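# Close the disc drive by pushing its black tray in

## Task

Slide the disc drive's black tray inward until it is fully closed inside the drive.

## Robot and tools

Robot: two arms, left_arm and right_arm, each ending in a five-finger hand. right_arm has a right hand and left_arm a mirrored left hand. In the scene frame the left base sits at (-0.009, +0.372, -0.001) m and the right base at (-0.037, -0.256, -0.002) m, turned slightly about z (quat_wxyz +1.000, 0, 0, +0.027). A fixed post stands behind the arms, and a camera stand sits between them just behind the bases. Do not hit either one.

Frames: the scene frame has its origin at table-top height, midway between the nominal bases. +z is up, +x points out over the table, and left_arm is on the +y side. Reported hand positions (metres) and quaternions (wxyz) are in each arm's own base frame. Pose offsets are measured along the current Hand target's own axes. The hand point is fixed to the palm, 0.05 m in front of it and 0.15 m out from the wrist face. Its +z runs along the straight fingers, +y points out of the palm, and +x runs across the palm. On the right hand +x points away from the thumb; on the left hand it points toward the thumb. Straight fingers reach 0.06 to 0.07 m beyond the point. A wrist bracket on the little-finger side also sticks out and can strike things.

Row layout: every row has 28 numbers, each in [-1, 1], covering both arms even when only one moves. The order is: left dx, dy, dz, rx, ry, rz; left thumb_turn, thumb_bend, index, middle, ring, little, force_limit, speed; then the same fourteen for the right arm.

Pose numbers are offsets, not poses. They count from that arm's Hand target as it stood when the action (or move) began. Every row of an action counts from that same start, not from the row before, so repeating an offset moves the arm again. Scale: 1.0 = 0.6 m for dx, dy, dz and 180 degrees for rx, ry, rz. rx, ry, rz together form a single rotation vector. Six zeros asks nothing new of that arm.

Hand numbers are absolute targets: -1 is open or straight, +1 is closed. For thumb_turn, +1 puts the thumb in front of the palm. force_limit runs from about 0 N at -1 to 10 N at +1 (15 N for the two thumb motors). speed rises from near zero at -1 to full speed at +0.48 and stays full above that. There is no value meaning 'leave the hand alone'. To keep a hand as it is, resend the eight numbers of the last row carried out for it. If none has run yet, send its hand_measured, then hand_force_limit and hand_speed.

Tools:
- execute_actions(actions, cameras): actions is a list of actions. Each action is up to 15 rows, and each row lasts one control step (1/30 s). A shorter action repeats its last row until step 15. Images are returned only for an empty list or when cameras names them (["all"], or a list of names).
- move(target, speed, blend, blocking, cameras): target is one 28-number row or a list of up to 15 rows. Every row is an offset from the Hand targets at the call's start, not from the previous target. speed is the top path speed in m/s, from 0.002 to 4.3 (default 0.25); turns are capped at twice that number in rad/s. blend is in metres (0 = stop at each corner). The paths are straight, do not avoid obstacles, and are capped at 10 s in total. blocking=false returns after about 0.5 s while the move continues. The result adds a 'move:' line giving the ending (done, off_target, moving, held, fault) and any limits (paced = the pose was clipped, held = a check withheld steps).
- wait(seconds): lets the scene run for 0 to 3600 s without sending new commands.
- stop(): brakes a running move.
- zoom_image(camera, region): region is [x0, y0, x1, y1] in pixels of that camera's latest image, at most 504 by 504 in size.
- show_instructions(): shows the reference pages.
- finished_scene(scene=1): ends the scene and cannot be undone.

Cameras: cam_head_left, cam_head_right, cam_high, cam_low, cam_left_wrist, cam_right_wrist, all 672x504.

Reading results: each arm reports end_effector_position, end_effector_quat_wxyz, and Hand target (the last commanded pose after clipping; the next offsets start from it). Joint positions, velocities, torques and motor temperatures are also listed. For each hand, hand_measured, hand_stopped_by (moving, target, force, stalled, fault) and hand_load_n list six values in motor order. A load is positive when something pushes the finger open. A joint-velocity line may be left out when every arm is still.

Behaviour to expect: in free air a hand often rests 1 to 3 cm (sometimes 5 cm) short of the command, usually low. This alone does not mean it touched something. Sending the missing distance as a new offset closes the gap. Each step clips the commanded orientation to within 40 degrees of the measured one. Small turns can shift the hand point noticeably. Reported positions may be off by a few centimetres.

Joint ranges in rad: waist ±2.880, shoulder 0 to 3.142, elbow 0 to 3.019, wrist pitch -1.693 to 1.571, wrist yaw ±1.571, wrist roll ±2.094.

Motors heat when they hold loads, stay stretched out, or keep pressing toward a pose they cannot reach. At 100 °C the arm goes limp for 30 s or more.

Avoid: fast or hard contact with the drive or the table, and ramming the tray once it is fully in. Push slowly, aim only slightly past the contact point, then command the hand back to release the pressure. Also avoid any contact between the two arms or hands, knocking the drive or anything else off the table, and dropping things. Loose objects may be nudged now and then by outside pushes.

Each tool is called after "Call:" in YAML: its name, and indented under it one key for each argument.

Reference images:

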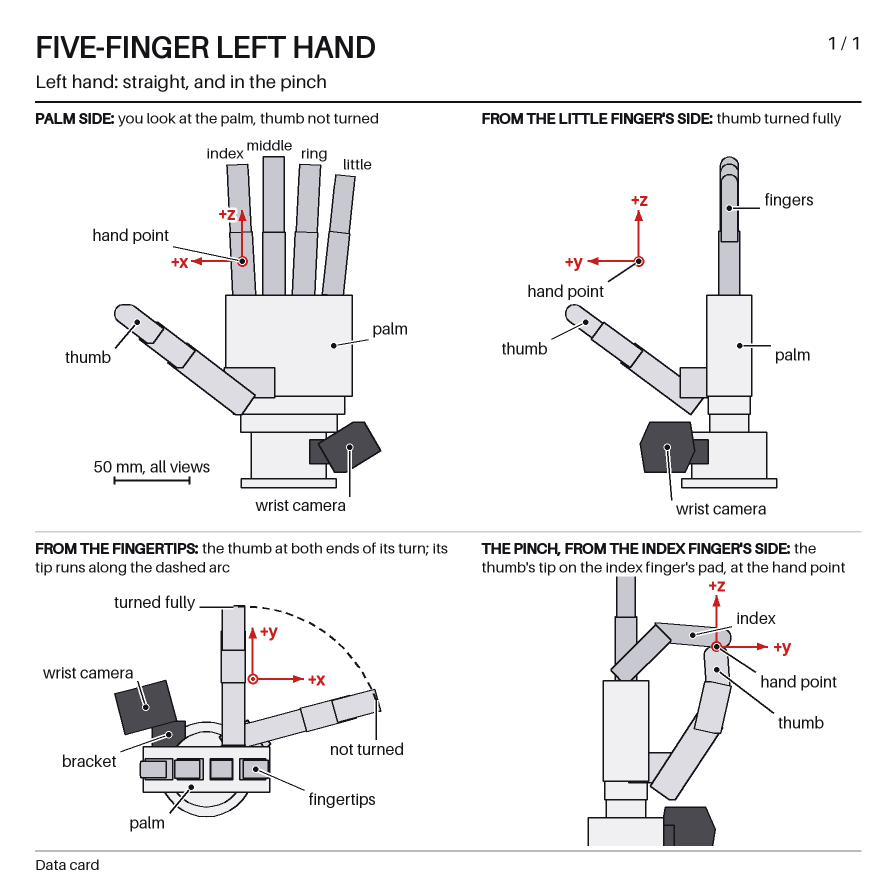

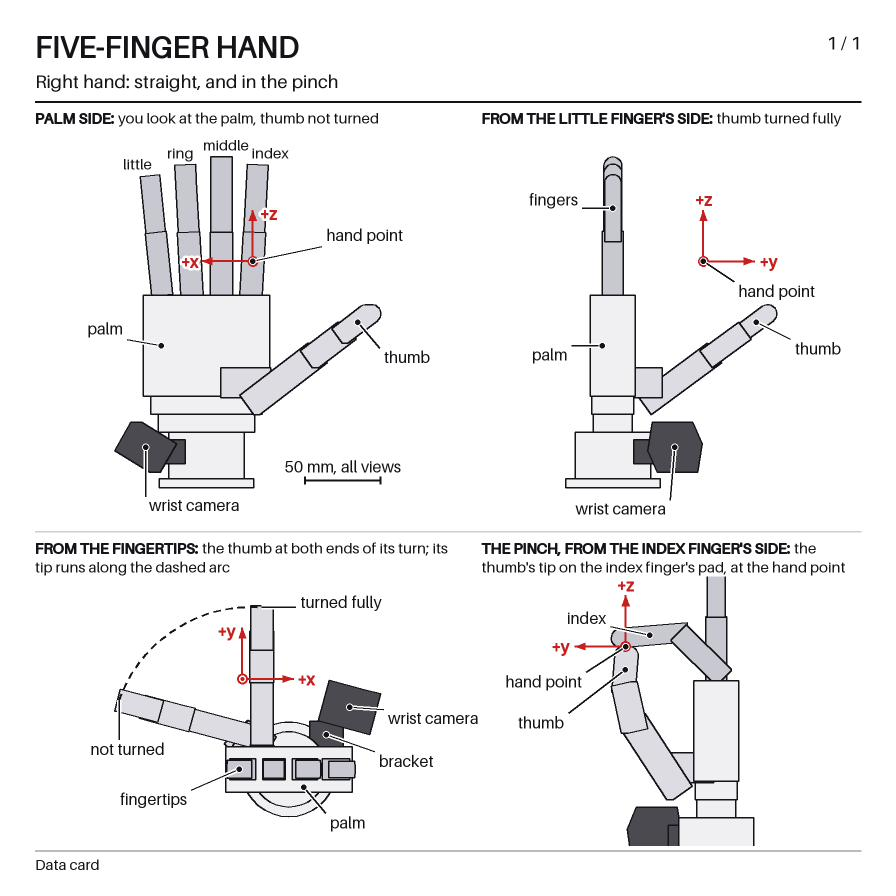

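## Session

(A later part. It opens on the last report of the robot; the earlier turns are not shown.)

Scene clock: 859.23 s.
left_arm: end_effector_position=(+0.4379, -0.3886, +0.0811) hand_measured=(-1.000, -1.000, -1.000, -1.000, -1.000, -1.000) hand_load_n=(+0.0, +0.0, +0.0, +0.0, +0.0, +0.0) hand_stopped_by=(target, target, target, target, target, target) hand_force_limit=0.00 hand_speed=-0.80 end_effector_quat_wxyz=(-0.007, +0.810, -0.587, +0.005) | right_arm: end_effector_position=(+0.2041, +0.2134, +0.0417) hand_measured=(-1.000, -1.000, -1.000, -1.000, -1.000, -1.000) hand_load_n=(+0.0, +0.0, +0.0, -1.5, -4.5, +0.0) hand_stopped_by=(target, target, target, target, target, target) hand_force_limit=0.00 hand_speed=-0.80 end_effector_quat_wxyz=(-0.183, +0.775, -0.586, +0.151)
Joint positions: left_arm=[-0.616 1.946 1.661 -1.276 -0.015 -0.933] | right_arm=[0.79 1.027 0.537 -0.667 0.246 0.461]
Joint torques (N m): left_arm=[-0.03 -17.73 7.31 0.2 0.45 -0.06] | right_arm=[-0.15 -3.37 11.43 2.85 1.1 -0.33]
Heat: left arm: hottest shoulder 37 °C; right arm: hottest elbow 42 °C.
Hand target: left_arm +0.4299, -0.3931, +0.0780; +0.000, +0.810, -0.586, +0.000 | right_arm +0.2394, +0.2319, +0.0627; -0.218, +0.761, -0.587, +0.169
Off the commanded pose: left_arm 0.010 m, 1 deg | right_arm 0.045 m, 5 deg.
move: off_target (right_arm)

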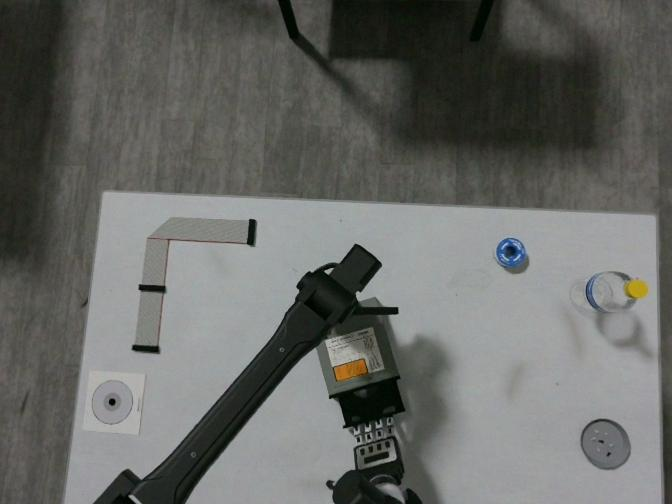

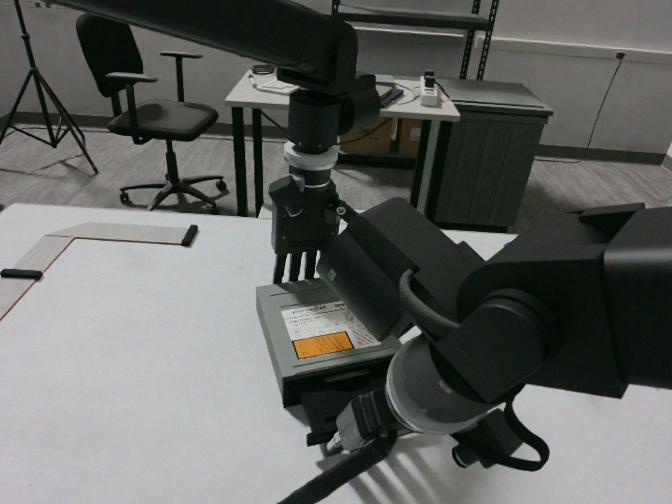

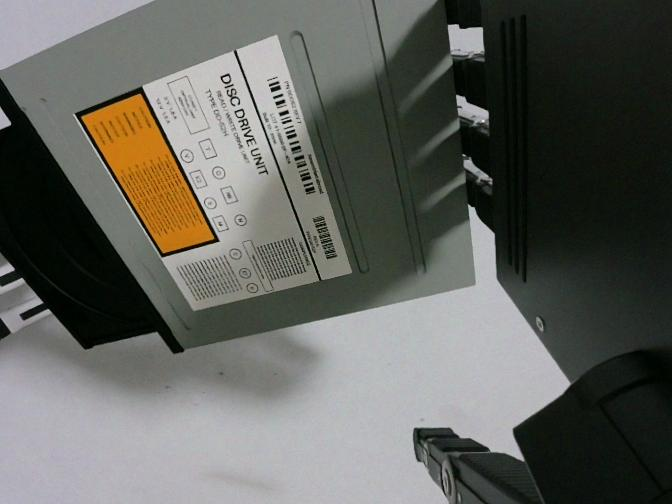

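Call:
move:
  target: [0,0,0,0,0,0,-1,-1,-1,-1,-1,-1,0,-0.8,0,-0.048,0.0173,0,0,0,-1,-1,-1,-1,-1,-1,0,-0.8]
  speed: 0.04
  cameras: ["cam_head_left","cam_head_right","cam_high","cam_low","cam_left_wrist"]

Call:
zoom_image:
  camera: "cam_high"
  region: [300, 300, 460, 504]

Call:
zoom_image:
  camera: "cam_head_left"
  region: [240, 100, 480, 400]

Scene clock: 875.57 s.
left_arm: end_effector_position=(+0.4388, -0.3890, +0.0810) hand_measured=(-1.000, -1.000, -1.000, -1.000, -1.000, -1.000) hand_load_n=(+0.0, +0.0, +0.0, +0.0, +0.0, +0.0) hand_stopped_by=(target, target, target, target, target, target) hand_force_limit=0.00 hand_speed=-0.80 end_effector_quat_wxyz=(-0.008, +0.812, -0.583, +0.006) | right_arm: end_effector_position=(+0.2280, +0.2180, +0.0434) hand_measured=(-1.000, -1.000, -1.000, -1.000, -1.000, -1.000) hand_load_n=(-0.5, +0.0, +0.0, -0.5, -4.5, +0.0) hand_stopped_by=(target, target, target, target, target, target) hand_force_limit=0.00 hand_speed=-0.80 end_effector_quat_wxyz=(-0.173, +0.776, -0.587, +0.149)
Joint positions: left_arm=[-0.615 1.946 1.661 -1.274 -0.015 -0.94] | right_arm=[0.74 1.105 0.595 -0.655 0.226 0.418]
Joint torques (N m): left_arm=[-0.09 -17.79 7.27 0.17 0.46 -0.01] | right_arm=[-0.21 -5.01 11.89 3.04 0.94 -0.35]
Heat: left arm: hottest shoulder 37 °C; right arm: hottest elbow 42 °C.
Hand target: left_arm +0.4299, -0.3932, +0.0780; +0.000, +0.810, -0.586, +0.000 | right_arm +0.2684, +0.2395, +0.0692; -0.218, +0.761, -0.588, +0.169
Off the commanded pose: left_arm 0.010 m, 1 deg | right_arm 0.052 m, 6 deg.
move: off_target (right_arm)

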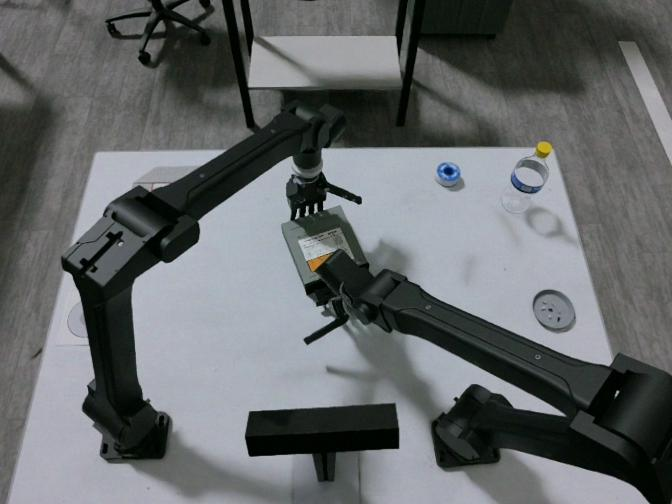

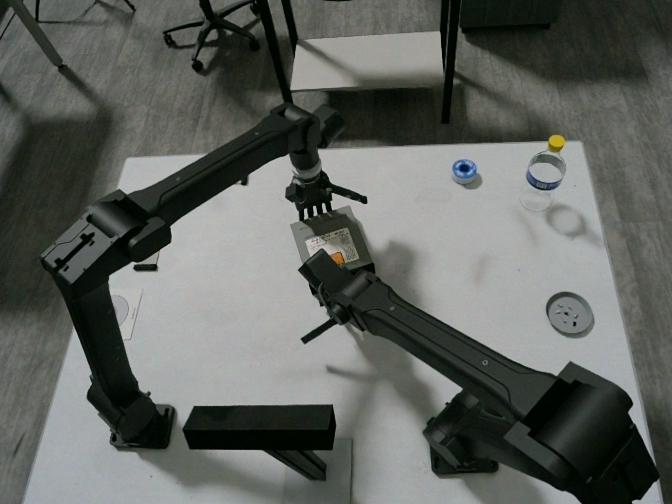

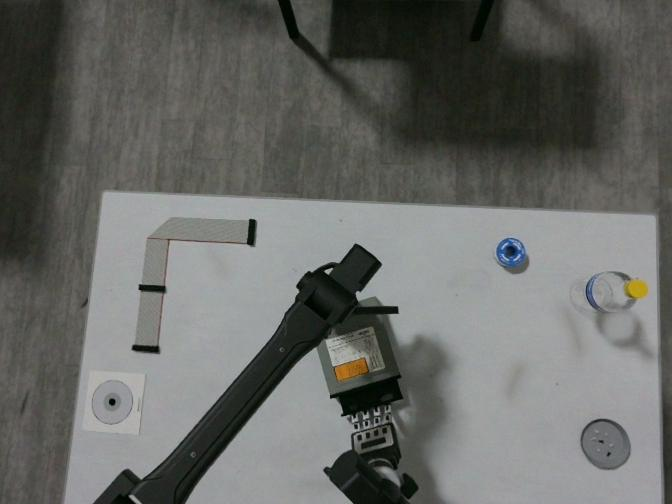

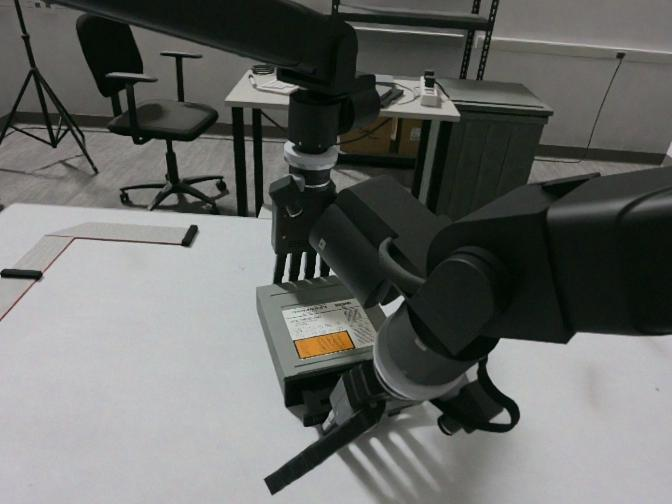

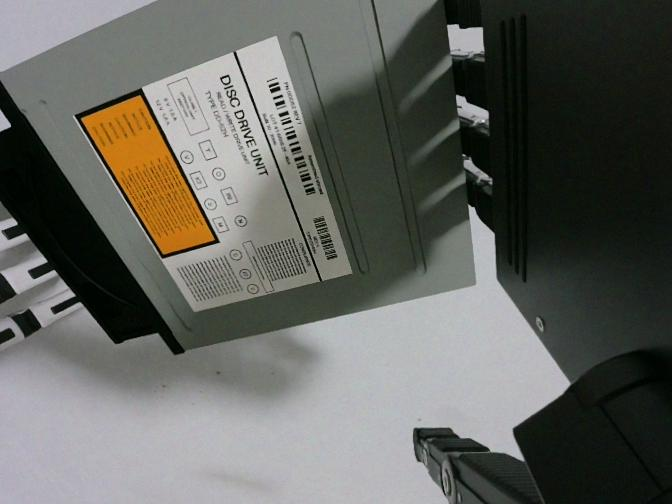

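Scaled by 2.471 from the camera's image (finer frame: 960x720).

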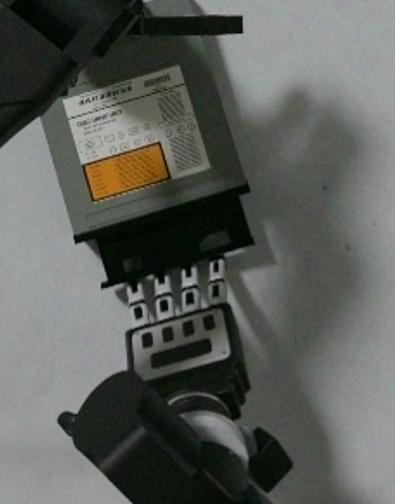

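Scaled by 1.680 from the camera's image (finer frame: 960x720).

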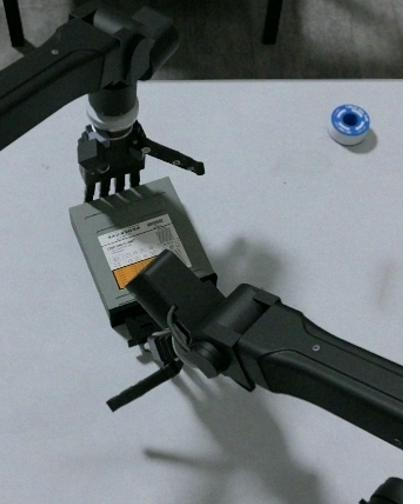

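Call:
move:
  target: [0,0,0,0,0,0,-1,-1,-1,-1,-1,-1,0,-0.8,0,-0.0463,0.0201,0,0,0,-1,-1,-1,-1,-1,-1,0,-0.8]
  speed: 0.04
  cameras: ["cam_head_left","cam_high","cam_low","cam_left_wrist"]

Call:
zoom_image:
  camera: "cam_high"
  region: [300, 300, 460, 504]

Call:
zoom_image:
  camera: "cam_low"
  region: [260, 350, 440, 484]

Scene clock: 888.73 s.
left_arm: end_effector_position=(+0.4391, -0.3889, +0.0810) hand_measured=(-1.000, -1.000, -1.000, -1.000, -1.000, -1.000) hand_load_n=(+0.0, +0.0, +0.0, +0.0, +0.0, +0.0) hand_stopped_by=(target, target, target, target, target, target) hand_force_limit=0.00 hand_speed=-0.80 end_effector_quat_wxyz=(-0.008, +0.812, -0.583, +0.006) | right_arm: end_effector_position=(+0.2525, +0.2247, +0.0448) hand_measured=(-1.000, -1.000, -1.000, -1.000, -1.000, -1.000) hand_load_n=(+0.0, +0.0, +0.0, -0.5, -4.5, +0.0) hand_stopped_by=(target, target, target, target, target, target) hand_force_limit=0.00 hand_speed=-0.80 end_effector_quat_wxyz=(-0.168, +0.778, -0.588, +0.146)
Joint positions: left_arm=[-0.615 1.946 1.661 -1.274 -0.015 -0.941] | right_arm=[0.699 1.181 0.655 -0.642 0.206 0.38]
Joint torques (N m): left_arm=[0.03 -17.79 7.3 0.14 0.45 0.01] | right_arm=[-0.09 -6.3 12.26 3.08 0.9 -0.32]
Heat: left arm: hottest shoulder 37 °C; right arm: hottest elbow 42 °C.
Hand target: left_arm +0.4300, -0.3931, +0.0780; +0.000, +0.810, -0.586, +0.000 | right_arm +0.2973, +0.2470, +0.0737; -0.218, +0.761, -0.588, +0.169
Off the commanded pose: left_arm 0.011 m, 1 deg | right_arm 0.058 m, 7 deg.
move: off_target (right_arm)

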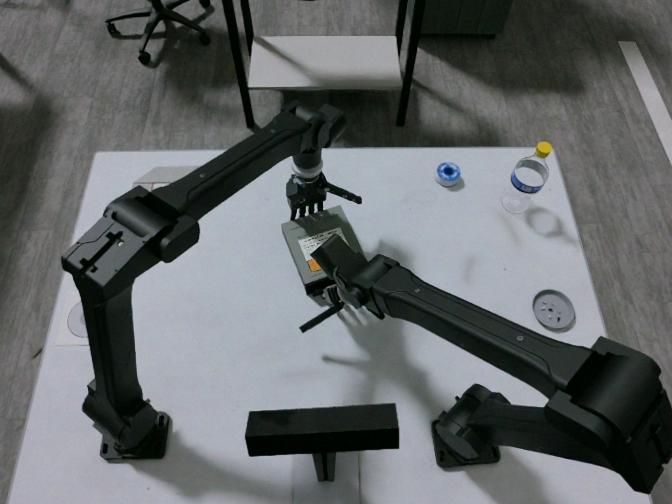

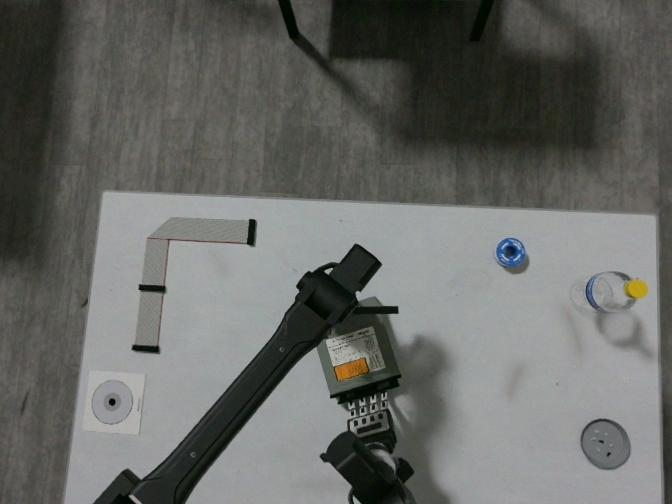

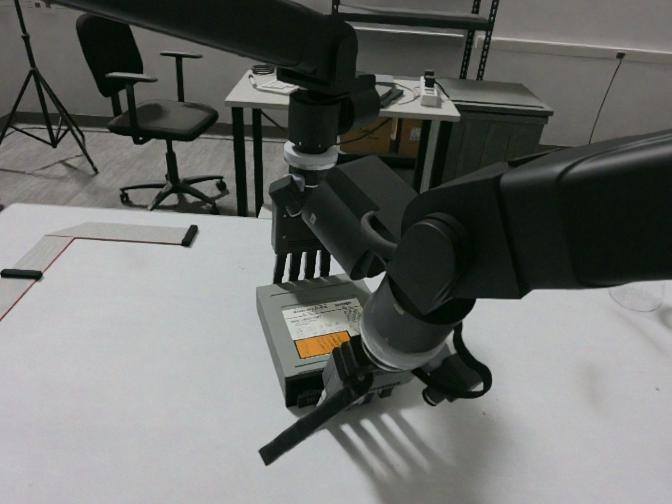

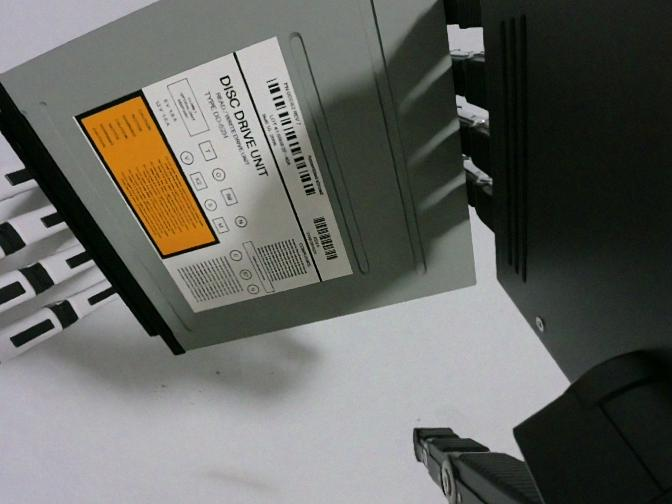

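Scaled by 2.471 from the camera's image (finer frame: 960x720).

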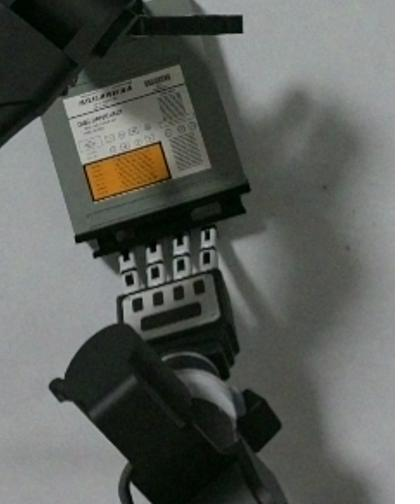

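Scaled by 2.800 from the camera's image (finer frame: 960x720).

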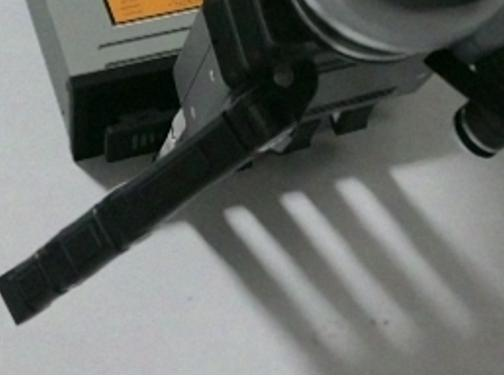

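Call:
move:
  target: [0,0,0,0,0,0,-1,-1,-1,-1,-1,-1,0,-0.8,0,-0.0283,0.0112,0,0,0,-1,-1,-1,-1,-1,-1,0,-0.8]
  speed: 0.03
  cameras: ["cam_high","cam_low","cam_left_wrist"]

Call:
zoom_image:
  camera: "cam_high"
  region: [310, 360, 420, 440]

Call:
zoom_image:
  camera: "cam_low"
  region: [260, 350, 400, 450]

Scene clock: 898.70 s.
left_arm: end_effector_position=(+0.4392, -0.3890, +0.0810) hand_measured=(-1.000, -1.000, -1.000, -1.000, -1.000, -1.000) hand_load_n=(+0.0, +0.0, +0.0, +0.0, +0.0, +0.0) hand_stopped_by=(target, target, target, target, target, target) hand_force_limit=0.00 hand_speed=-0.80 end_effector_quat_wxyz=(-0.008, +0.812, -0.583, +0.006) | right_arm: end_effector_position=(+0.2676, +0.2287, +0.0457) hand_measured=(-1.000, -1.000, -1.000, -1.000, -1.000, -1.000) hand_load_n=(+0.0, +0.0, +0.0, -2.0, -4.5, +0.0) hand_stopped_by=(target, target, target, target, target, target) hand_force_limit=0.00 hand_speed=-0.80 end_effector_quat_wxyz=(-0.166, +0.778, -0.588, +0.145)
Joint positions: left_arm=[-0.615 1.946 1.661 -1.273 -0.015 -0.941] | right_arm=[0.677 1.225 0.693 -0.637 0.196 0.36]
Joint torques (N m): left_arm=[-0.21 -17.85 7.3 0.13 0.45 0] | right_arm=[-0.09 -7.12 12.57 3 0.85 -0.36]
Heat: left arm: hottest shoulder 37 °C; right arm: hottest elbow 43 °C.
Hand target: left_arm +0.4300, -0.3931, +0.0780; +0.000, +0.810, -0.586, +0.000 | right_arm +0.3147, +0.2516, +0.0770; -0.218, +0.761, -0.588, +0.169
Off the commanded pose: left_arm 0.011 m, 1 deg | right_arm 0.061 m, 7 deg.
move: off_target (right_arm)

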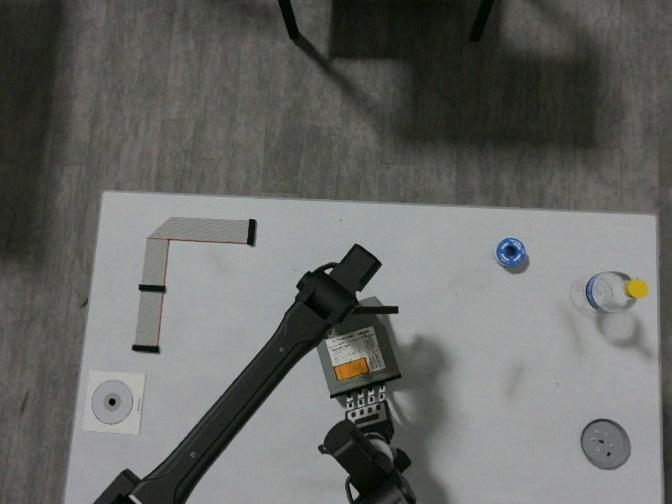

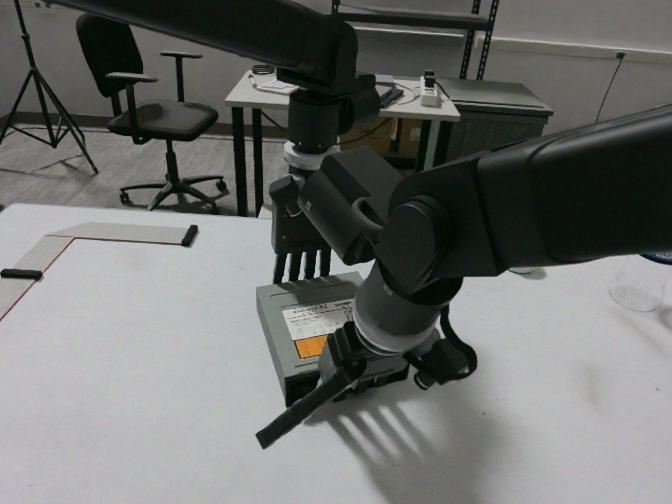

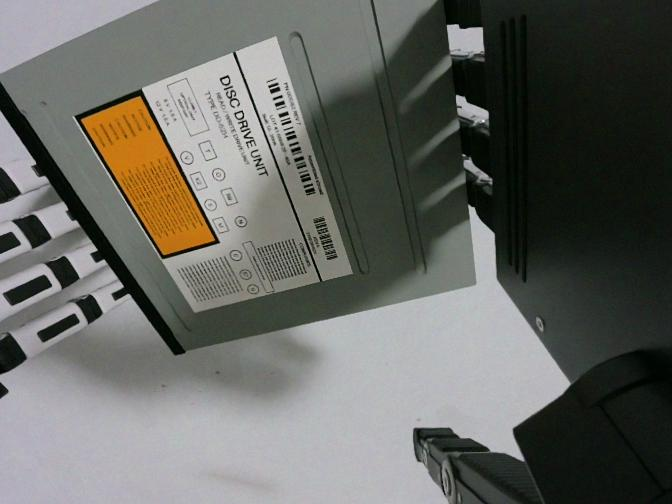

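Scaled by 4.582 from the camera's image (finer frame: 960x720).

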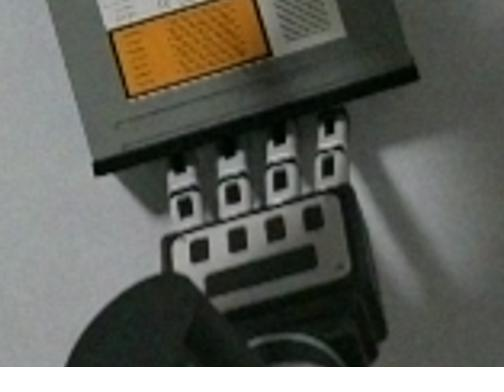

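Scaled by 3.600 from the camera's image (finer frame: 960x720).

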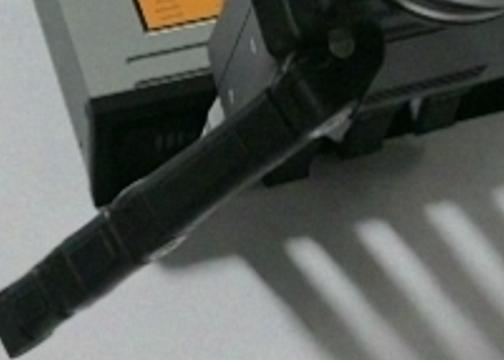

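Call:
move:
  target: [0,0,0,0,0,0,-1,-1,-1,-1,-1,-1,0,-0.8,0,-0.0163,0.0062,0,0,0,-1,-1,-1,-1,-1,-1,0,-0.8]
  speed: 0.03
  cameras: ["cam_high","cam_low","cam_left_wrist"]

Call:
zoom_image:
  camera: "cam_high"
  region: [310, 360, 420, 440]

Call:
zoom_image:
  camera: "cam_low"
  region: [260, 350, 400, 450]

Scene clock: 906.17 s.
left_arm: end_effector_position=(+0.4440, -0.3869, +0.0807) hand_measured=(-1.000, -1.000, -1.000, -1.000, -1.000, -1.000) hand_load_n=(-0.5, +0.0, +0.0, +0.0, +0.0, +0.0) hand_stopped_by=(target, target, target, target, target, target) hand_force_limit=0.00 hand_speed=-0.80 end_effector_quat_wxyz=(-0.010, +0.814, -0.580, +0.010) | right_arm: end_effector_position=(+0.2739, +0.2304, +0.0464) hand_measured=(-1.000, -1.000, -1.000, -1.000, -1.000, -1.000) hand_load_n=(+0.0, -0.5, +0.0, -3.0, -4.5, +0.0) hand_stopped_by=(target, target, target, target, target, target) hand_force_limit=0.00 hand_speed=-0.80 end_effector_quat_wxyz=(-0.165, +0.779, -0.587, +0.143)
Joint positions: left_arm=[-0.609 1.946 1.661 -1.265 -0.02 -0.941] | right_arm=[0.667 1.243 0.71 -0.637 0.189 0.349]
Joint torques (N m): left_arm=[-0.44 -17.9 7.32 -0.18 0.63 0] | right_arm=[-0.15 -7.18 13.12 2.99 0.92 -0.22]
Heat: left arm: hottest shoulder 37 °C; right arm: hottest elbow 44 °C.
Hand target: left_arm +0.4299, -0.3932, +0.0780; +0.000, +0.810, -0.586, +0.000 | right_arm +0.3246, +0.2541, +0.0791; -0.218, +0.761, -0.588, +0.169
Off the commanded pose: left_arm 0.016 m, 2 deg | right_arm 0.065 m, 7 deg.
move: off_target (right_arm)

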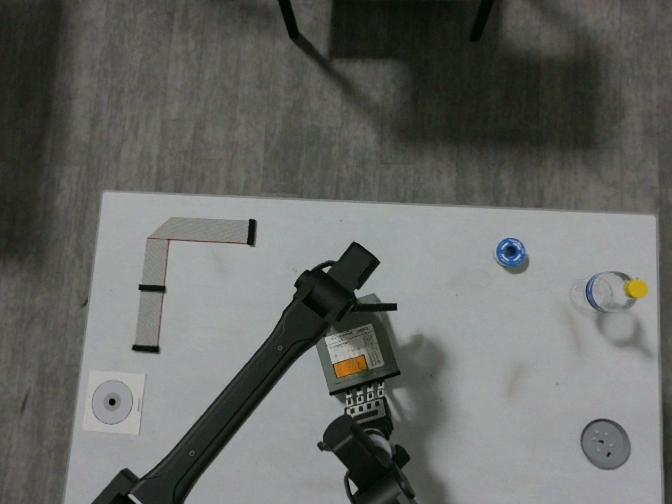

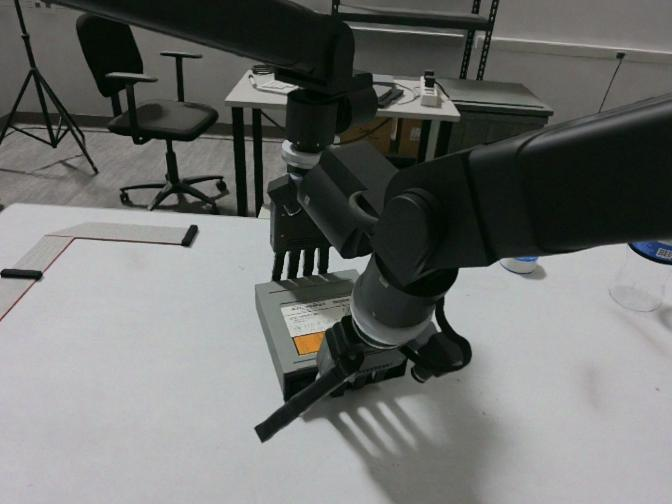

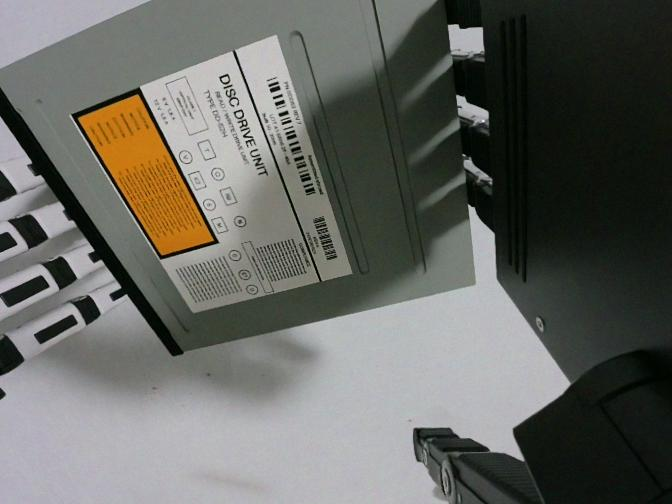

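Scaled by 4.582 from the camera's image (finer frame: 960x720).

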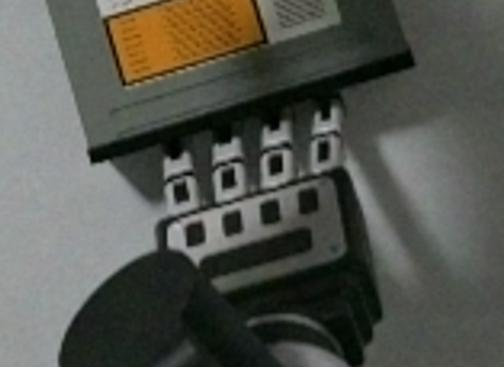

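Scaled by 3.600 from the camera's image (finer frame: 960x720).

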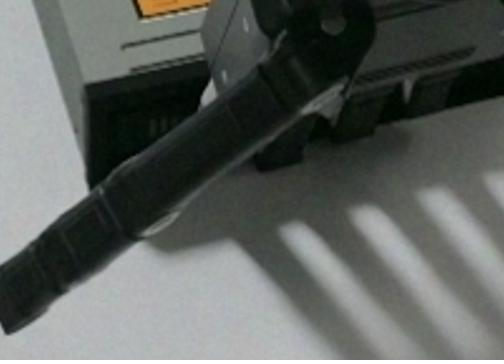

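Call:
move:
  target: [0,0,0,0,0,0,-1,-1,-1,-1,-1,-1,0,-0.8,0,0.1428,-0.086,0,0,0,-1,-1,-1,-1,-1,-1,0,-0.8]
  speed: 0.06
  cameras: ["cam_high","cam_low","cam_left_wrist"]

Call:
zoom_image:
  camera: "cam_high"
  region: [310, 360, 420, 440]

Call:
zoom_image:
  camera: "cam_low"
  region: [250, 330, 430, 464]

Scene clock: 919.57 s.
left_arm: end_effector_position=(+0.4439, -0.3871, +0.0808) hand_measured=(-1.000, -1.000, -1.000, -1.000, -1.000, -1.000) hand_load_n=(+0.0, +0.0, +0.0, +0.0, +0.0, +0.0) hand_stopped_by=(target, target, target, target, target, target) hand_force_limit=0.00 hand_speed=-0.80 end_effector_quat_wxyz=(-0.009, +0.814, -0.580, +0.010) | right_arm: end_effector_position=(+0.2310, +0.2283, +0.0760) hand_measured=(-1.000, -1.000, -1.000, -1.000, -1.000, -1.000) hand_load_n=(+0.0, +0.0, +0.0, +0.0, +0.0, +0.0) hand_stopped_by=(target, target, target, target, target, target) hand_force_limit=0.00 hand_speed=-0.80 end_effector_quat_wxyz=(-0.217, +0.761, -0.587, +0.169)
Joint positions: left_arm=[-0.609 1.946 1.661 -1.265 -0.019 -0.941] | right_arm=[0.78 1.011 0.608 -0.674 0.27 0.454]
Joint torques (N m): left_arm=[-0.62 -17.79 7.34 -0.17 0.57 0] | right_arm=[2.37 -5.66 7.36 0.81 0.4 -0.11]
Heat: left arm: hottest shoulder 37 °C; right arm: hottest elbow 46 °C.
Hand target: left_arm +0.4299, -0.3931, +0.0780; -0.001, +0.810, -0.586, +0.000 | right_arm +0.2279, +0.2289, +0.0773; -0.218, +0.761, -0.588, +0.169
Off the commanded pose: left_arm 0.015 m, 2 deg | right_arm 0.004 m, 0 deg.
move: done

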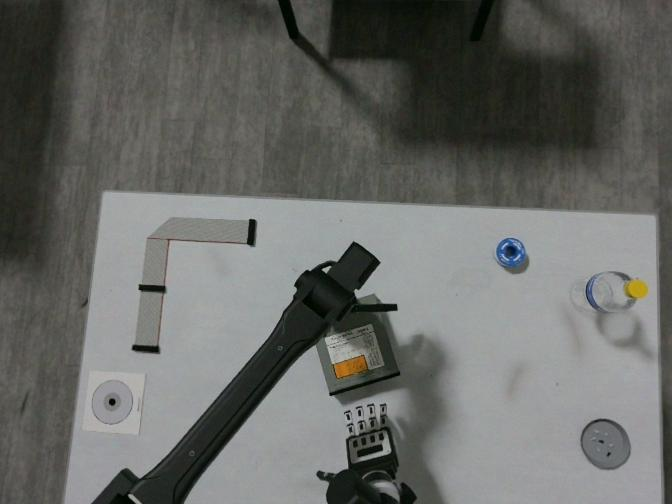

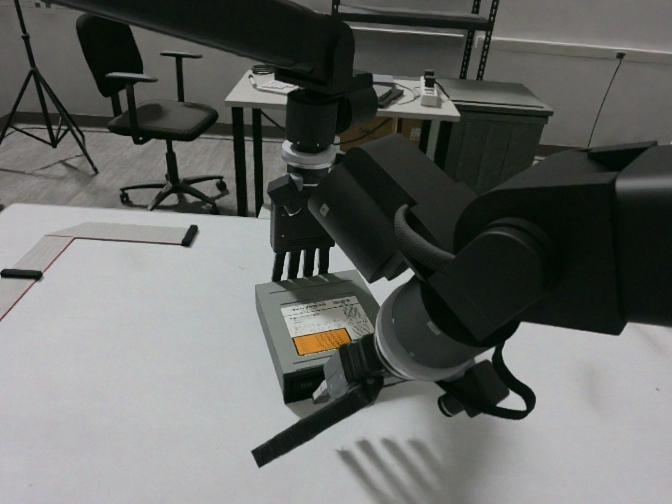

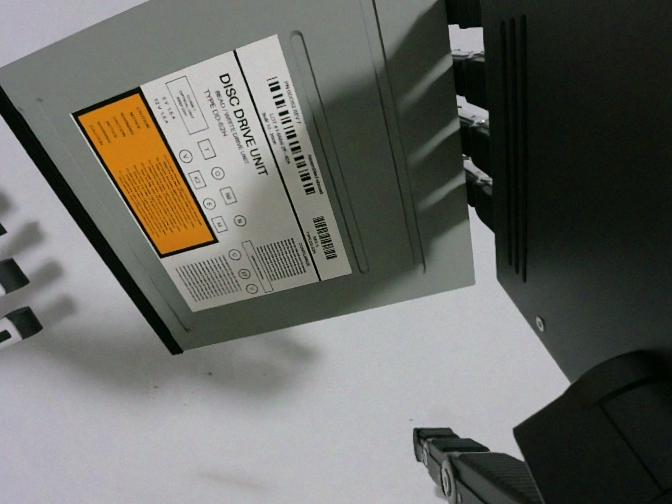

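Scaled by 4.582 from the camera's image (finer frame: 960x720).

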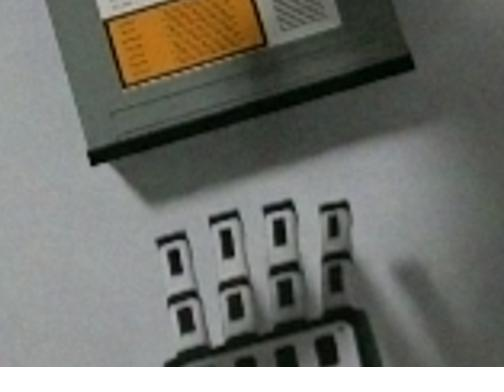

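Scaled by 2.800 from the camera's image (finer frame: 960x720).

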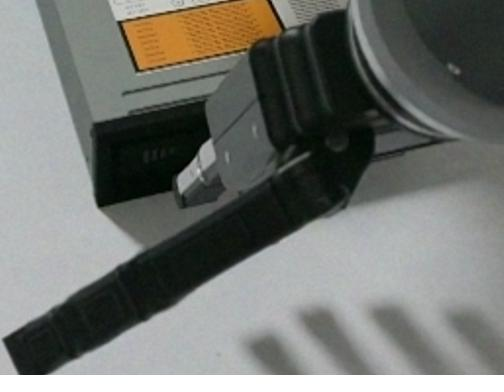

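Call:
move:
  target: [0,0,0,0,0,0,-1,-1,-1,-1,-1,-1,0,-0.8,0.08,0.15,-0.11,0,0,0,-1,-1,-1,-1,-1,-1,0,-0.8]
  speed: 0.15
  cameras: ["cam_high","cam_low","cam_left_wrist","cam_head_left"]

Call:
zoom_image:
  camera: "cam_high"
  region: [310, 360, 420, 440]

Call:
zoom_image:
  camera: "cam_low"
  region: [250, 330, 430, 464]

Scene clock: 929.77 s.
left_arm: end_effector_position=(+0.4439, -0.3871, +0.0808) hand_measured=(-1.000, -1.000, -1.000, -1.000, -1.000, -1.000) hand_load_n=(+0.0, +0.0, +0.0, +0.0, +0.0, +0.0) hand_stopped_by=(target, target, target, target, target, target) hand_force_limit=0.00 hand_speed=-0.80 end_effector_quat_wxyz=(-0.009, +0.814, -0.580, +0.010) | right_arm: end_effector_position=(+0.1342, +0.1541, +0.0856) hand_measured=(-1.000, -1.000, -1.000, -1.000, -1.000, -1.000) hand_load_n=(-0.5, +0.0, +0.0, +0.0, +0.0, +0.0) hand_stopped_by=(target, target, target, target, target, target) hand_force_limit=0.00 hand_speed=-0.80 end_effector_quat_wxyz=(-0.220, +0.761, -0.587, +0.170)
Joint positions: left_arm=[-0.609 1.946 1.661 -1.265 -0.019 -0.941] | right_arm=[0.887 0.53 0.445 -1.014 0.32 0.553]
Joint torques (N m): left_arm=[-0.73 -17.85 7.28 -0.14 0.57 0.01] | right_arm=[2.55 0.09 8.09 0.8 0.44 -0.11]
Heat: left arm: hottest shoulder 37 °C; right arm: hottest elbow 44 °C.
Hand target: left_arm +0.4299, -0.3931, +0.0780; -0.001, +0.810, -0.586, +0.000 | right_arm +0.1324, +0.1544, +0.0857; -0.218, +0.761, -0.588, +0.169
Off the commanded pose: left_arm 0.015 m, 2 deg | right_arm 0.002 m, 0 deg.
move: done
Images, in order (width x height): cam_head_left 672x504, cam_high 672x504, cam_low 672x504, cam_left_wrist 672x504.

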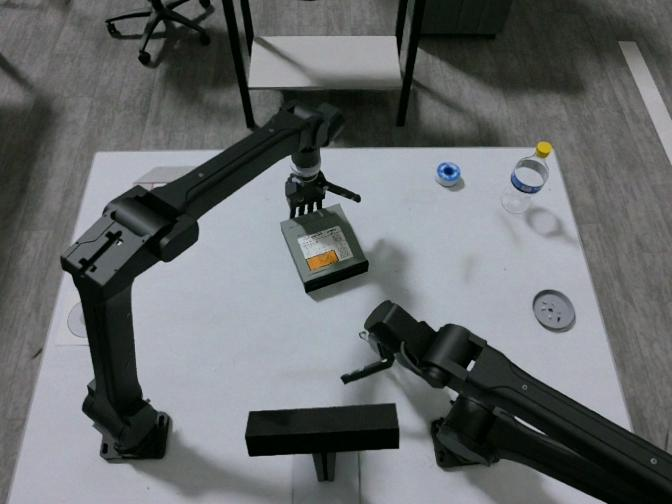

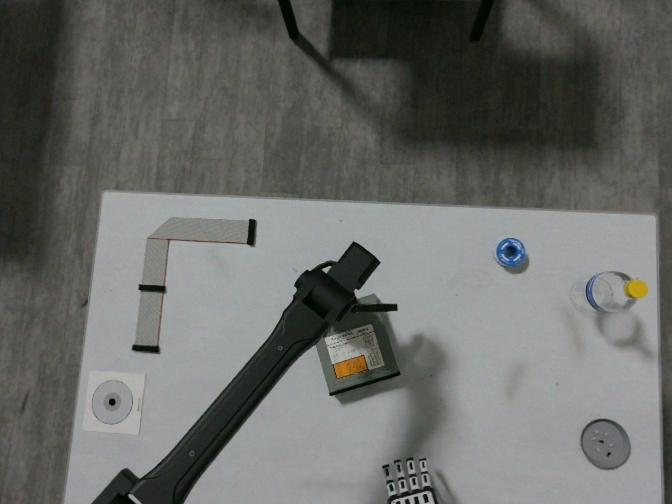

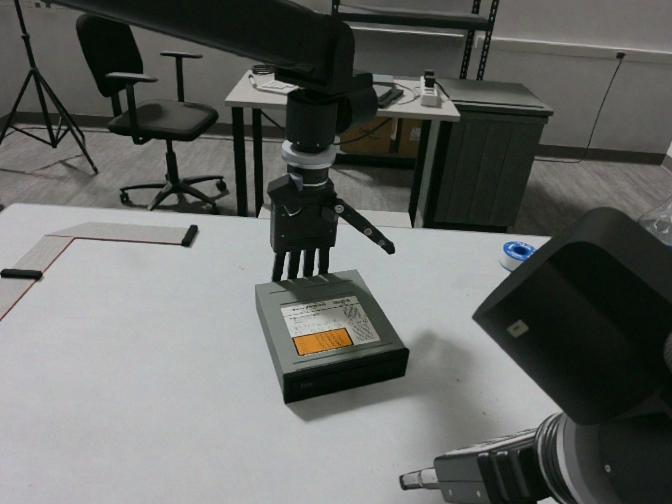

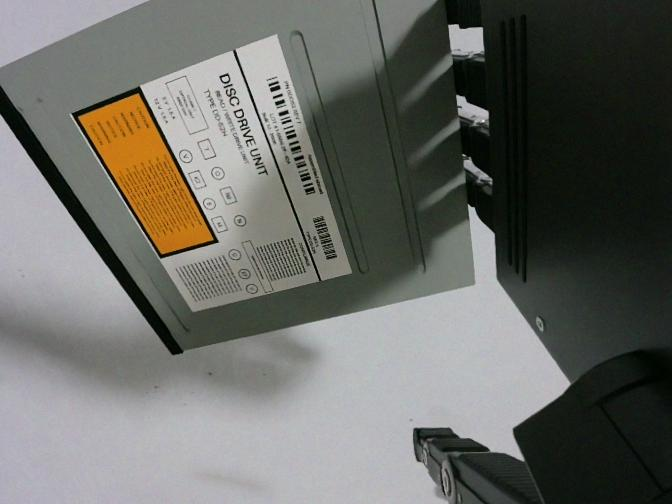

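Scaled by 4.582 from the camera's image (finer frame: 960x720).

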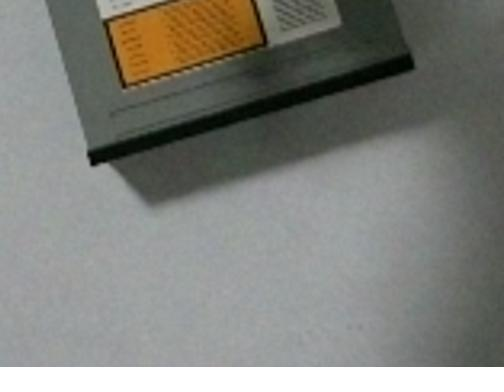

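Scaled by 2.800 from the camera's image (finer frame: 960x720).

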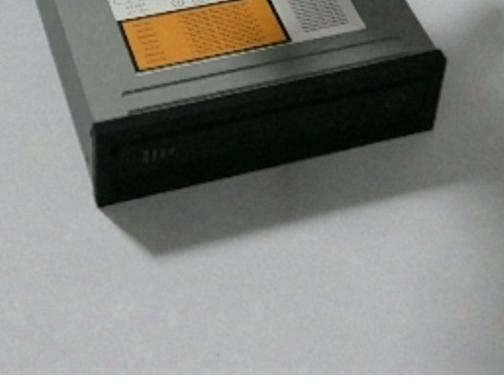

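Call:
zoom_image:
  camera: "cam_low"
  region: [275, 340, 415, 410]

Scaled by 3.600 from the camera's image (finer frame: 960x720).

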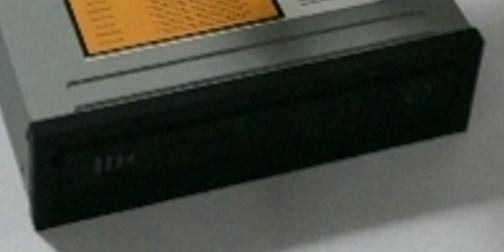

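Call:
move:
  target: [0,-0.07,0,0,0,0,-1,-1,-1,-1,-1,-1,0,-0.8,0,0,0,0,0,0,-1,-1,-1,-1,-1,-1,0,-0.8]
  speed: 0.05
  cameras: ["cam_high","cam_low","cam_left_wrist"]

Call:
zoom_image:
  camera: "cam_low"
  region: [250, 330, 430, 464]

Scene clock: 941.23 s.
left_arm: end_effector_position=(+0.4577, -0.3793, +0.0819) hand_measured=(-1.000, -1.000, -1.000, -1.000, -1.000, -1.000) hand_load_n=(+0.0, +0.0, +0.0, -0.5, -0.5, +0.0) hand_stopped_by=(target, target, target, target, target, target) hand_force_limit=0.00 hand_speed=-0.80 end_effector_quat_wxyz=(-0.001, +0.811, -0.584, +0.001) | right_arm: end_effector_position=(+0.1341, +0.1542, +0.0857) hand_measured=(-1.000, -1.000, -1.000, -1.000, -1.000, -1.000) hand_load_n=(+0.0, +0.0, +0.0, +0.0, +0.0, +0.0) hand_stopped_by=(target, target, target, target, target, target) hand_force_limit=0.00 hand_speed=-0.80 end_effector_quat_wxyz=(-0.220, +0.760, -0.587, +0.169)
Joint positions: left_arm=[-0.58 1.98 1.713 -1.302 -0.002 -0.903] | right_arm=[0.887 0.53 0.445 -1.014 0.32 0.554]
Joint torques (N m): left_arm=[1.85 -16.03 10.86 -0.16 -0.01 0.18] | right_arm=[2.43 0.15 8.08 0.83 0.44 -0.12]
Heat: left arm: hottest shoulder 37 °C; right arm: hottest elbow 42 °C.
Hand target: left_arm +0.4699, -0.3798, +0.0780; -0.001, +0.810, -0.586, +0.000 | right_arm +0.1323, +0.1544, +0.0857; -0.218, +0.761, -0.587, +0.169
Off the commanded pose: left_arm 0.013 m, 0 deg | right_arm 0.002 m, 0 deg.
move: off_target (left_arm)

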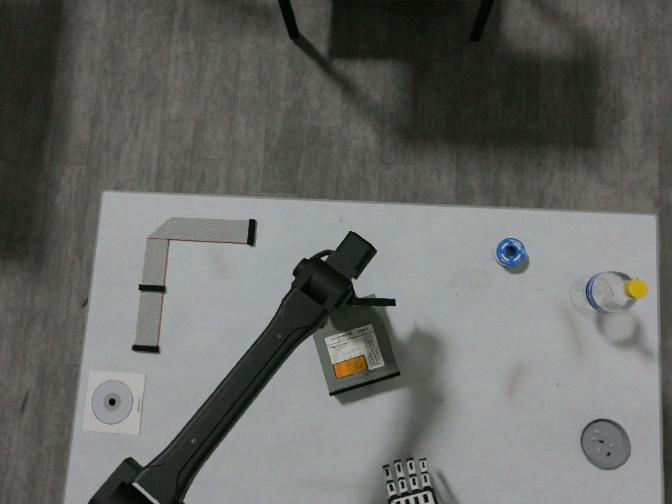

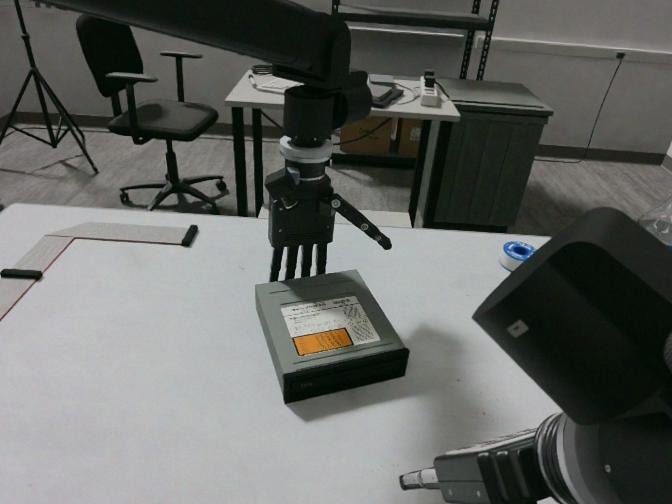

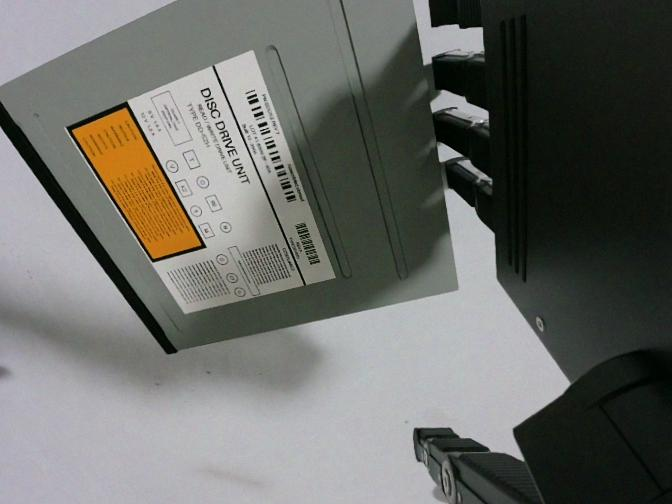

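Scaled by 2.800 from the camera's image (finer frame: 960x720).

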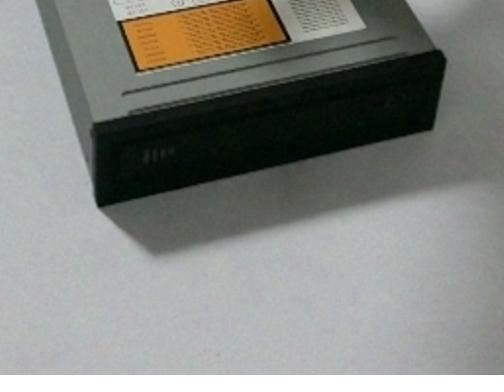

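The tray looks flush with the front of the drive, and neither hand is pressing on it any more.

Call:
finished_scene:

The scene is finished: the task was done.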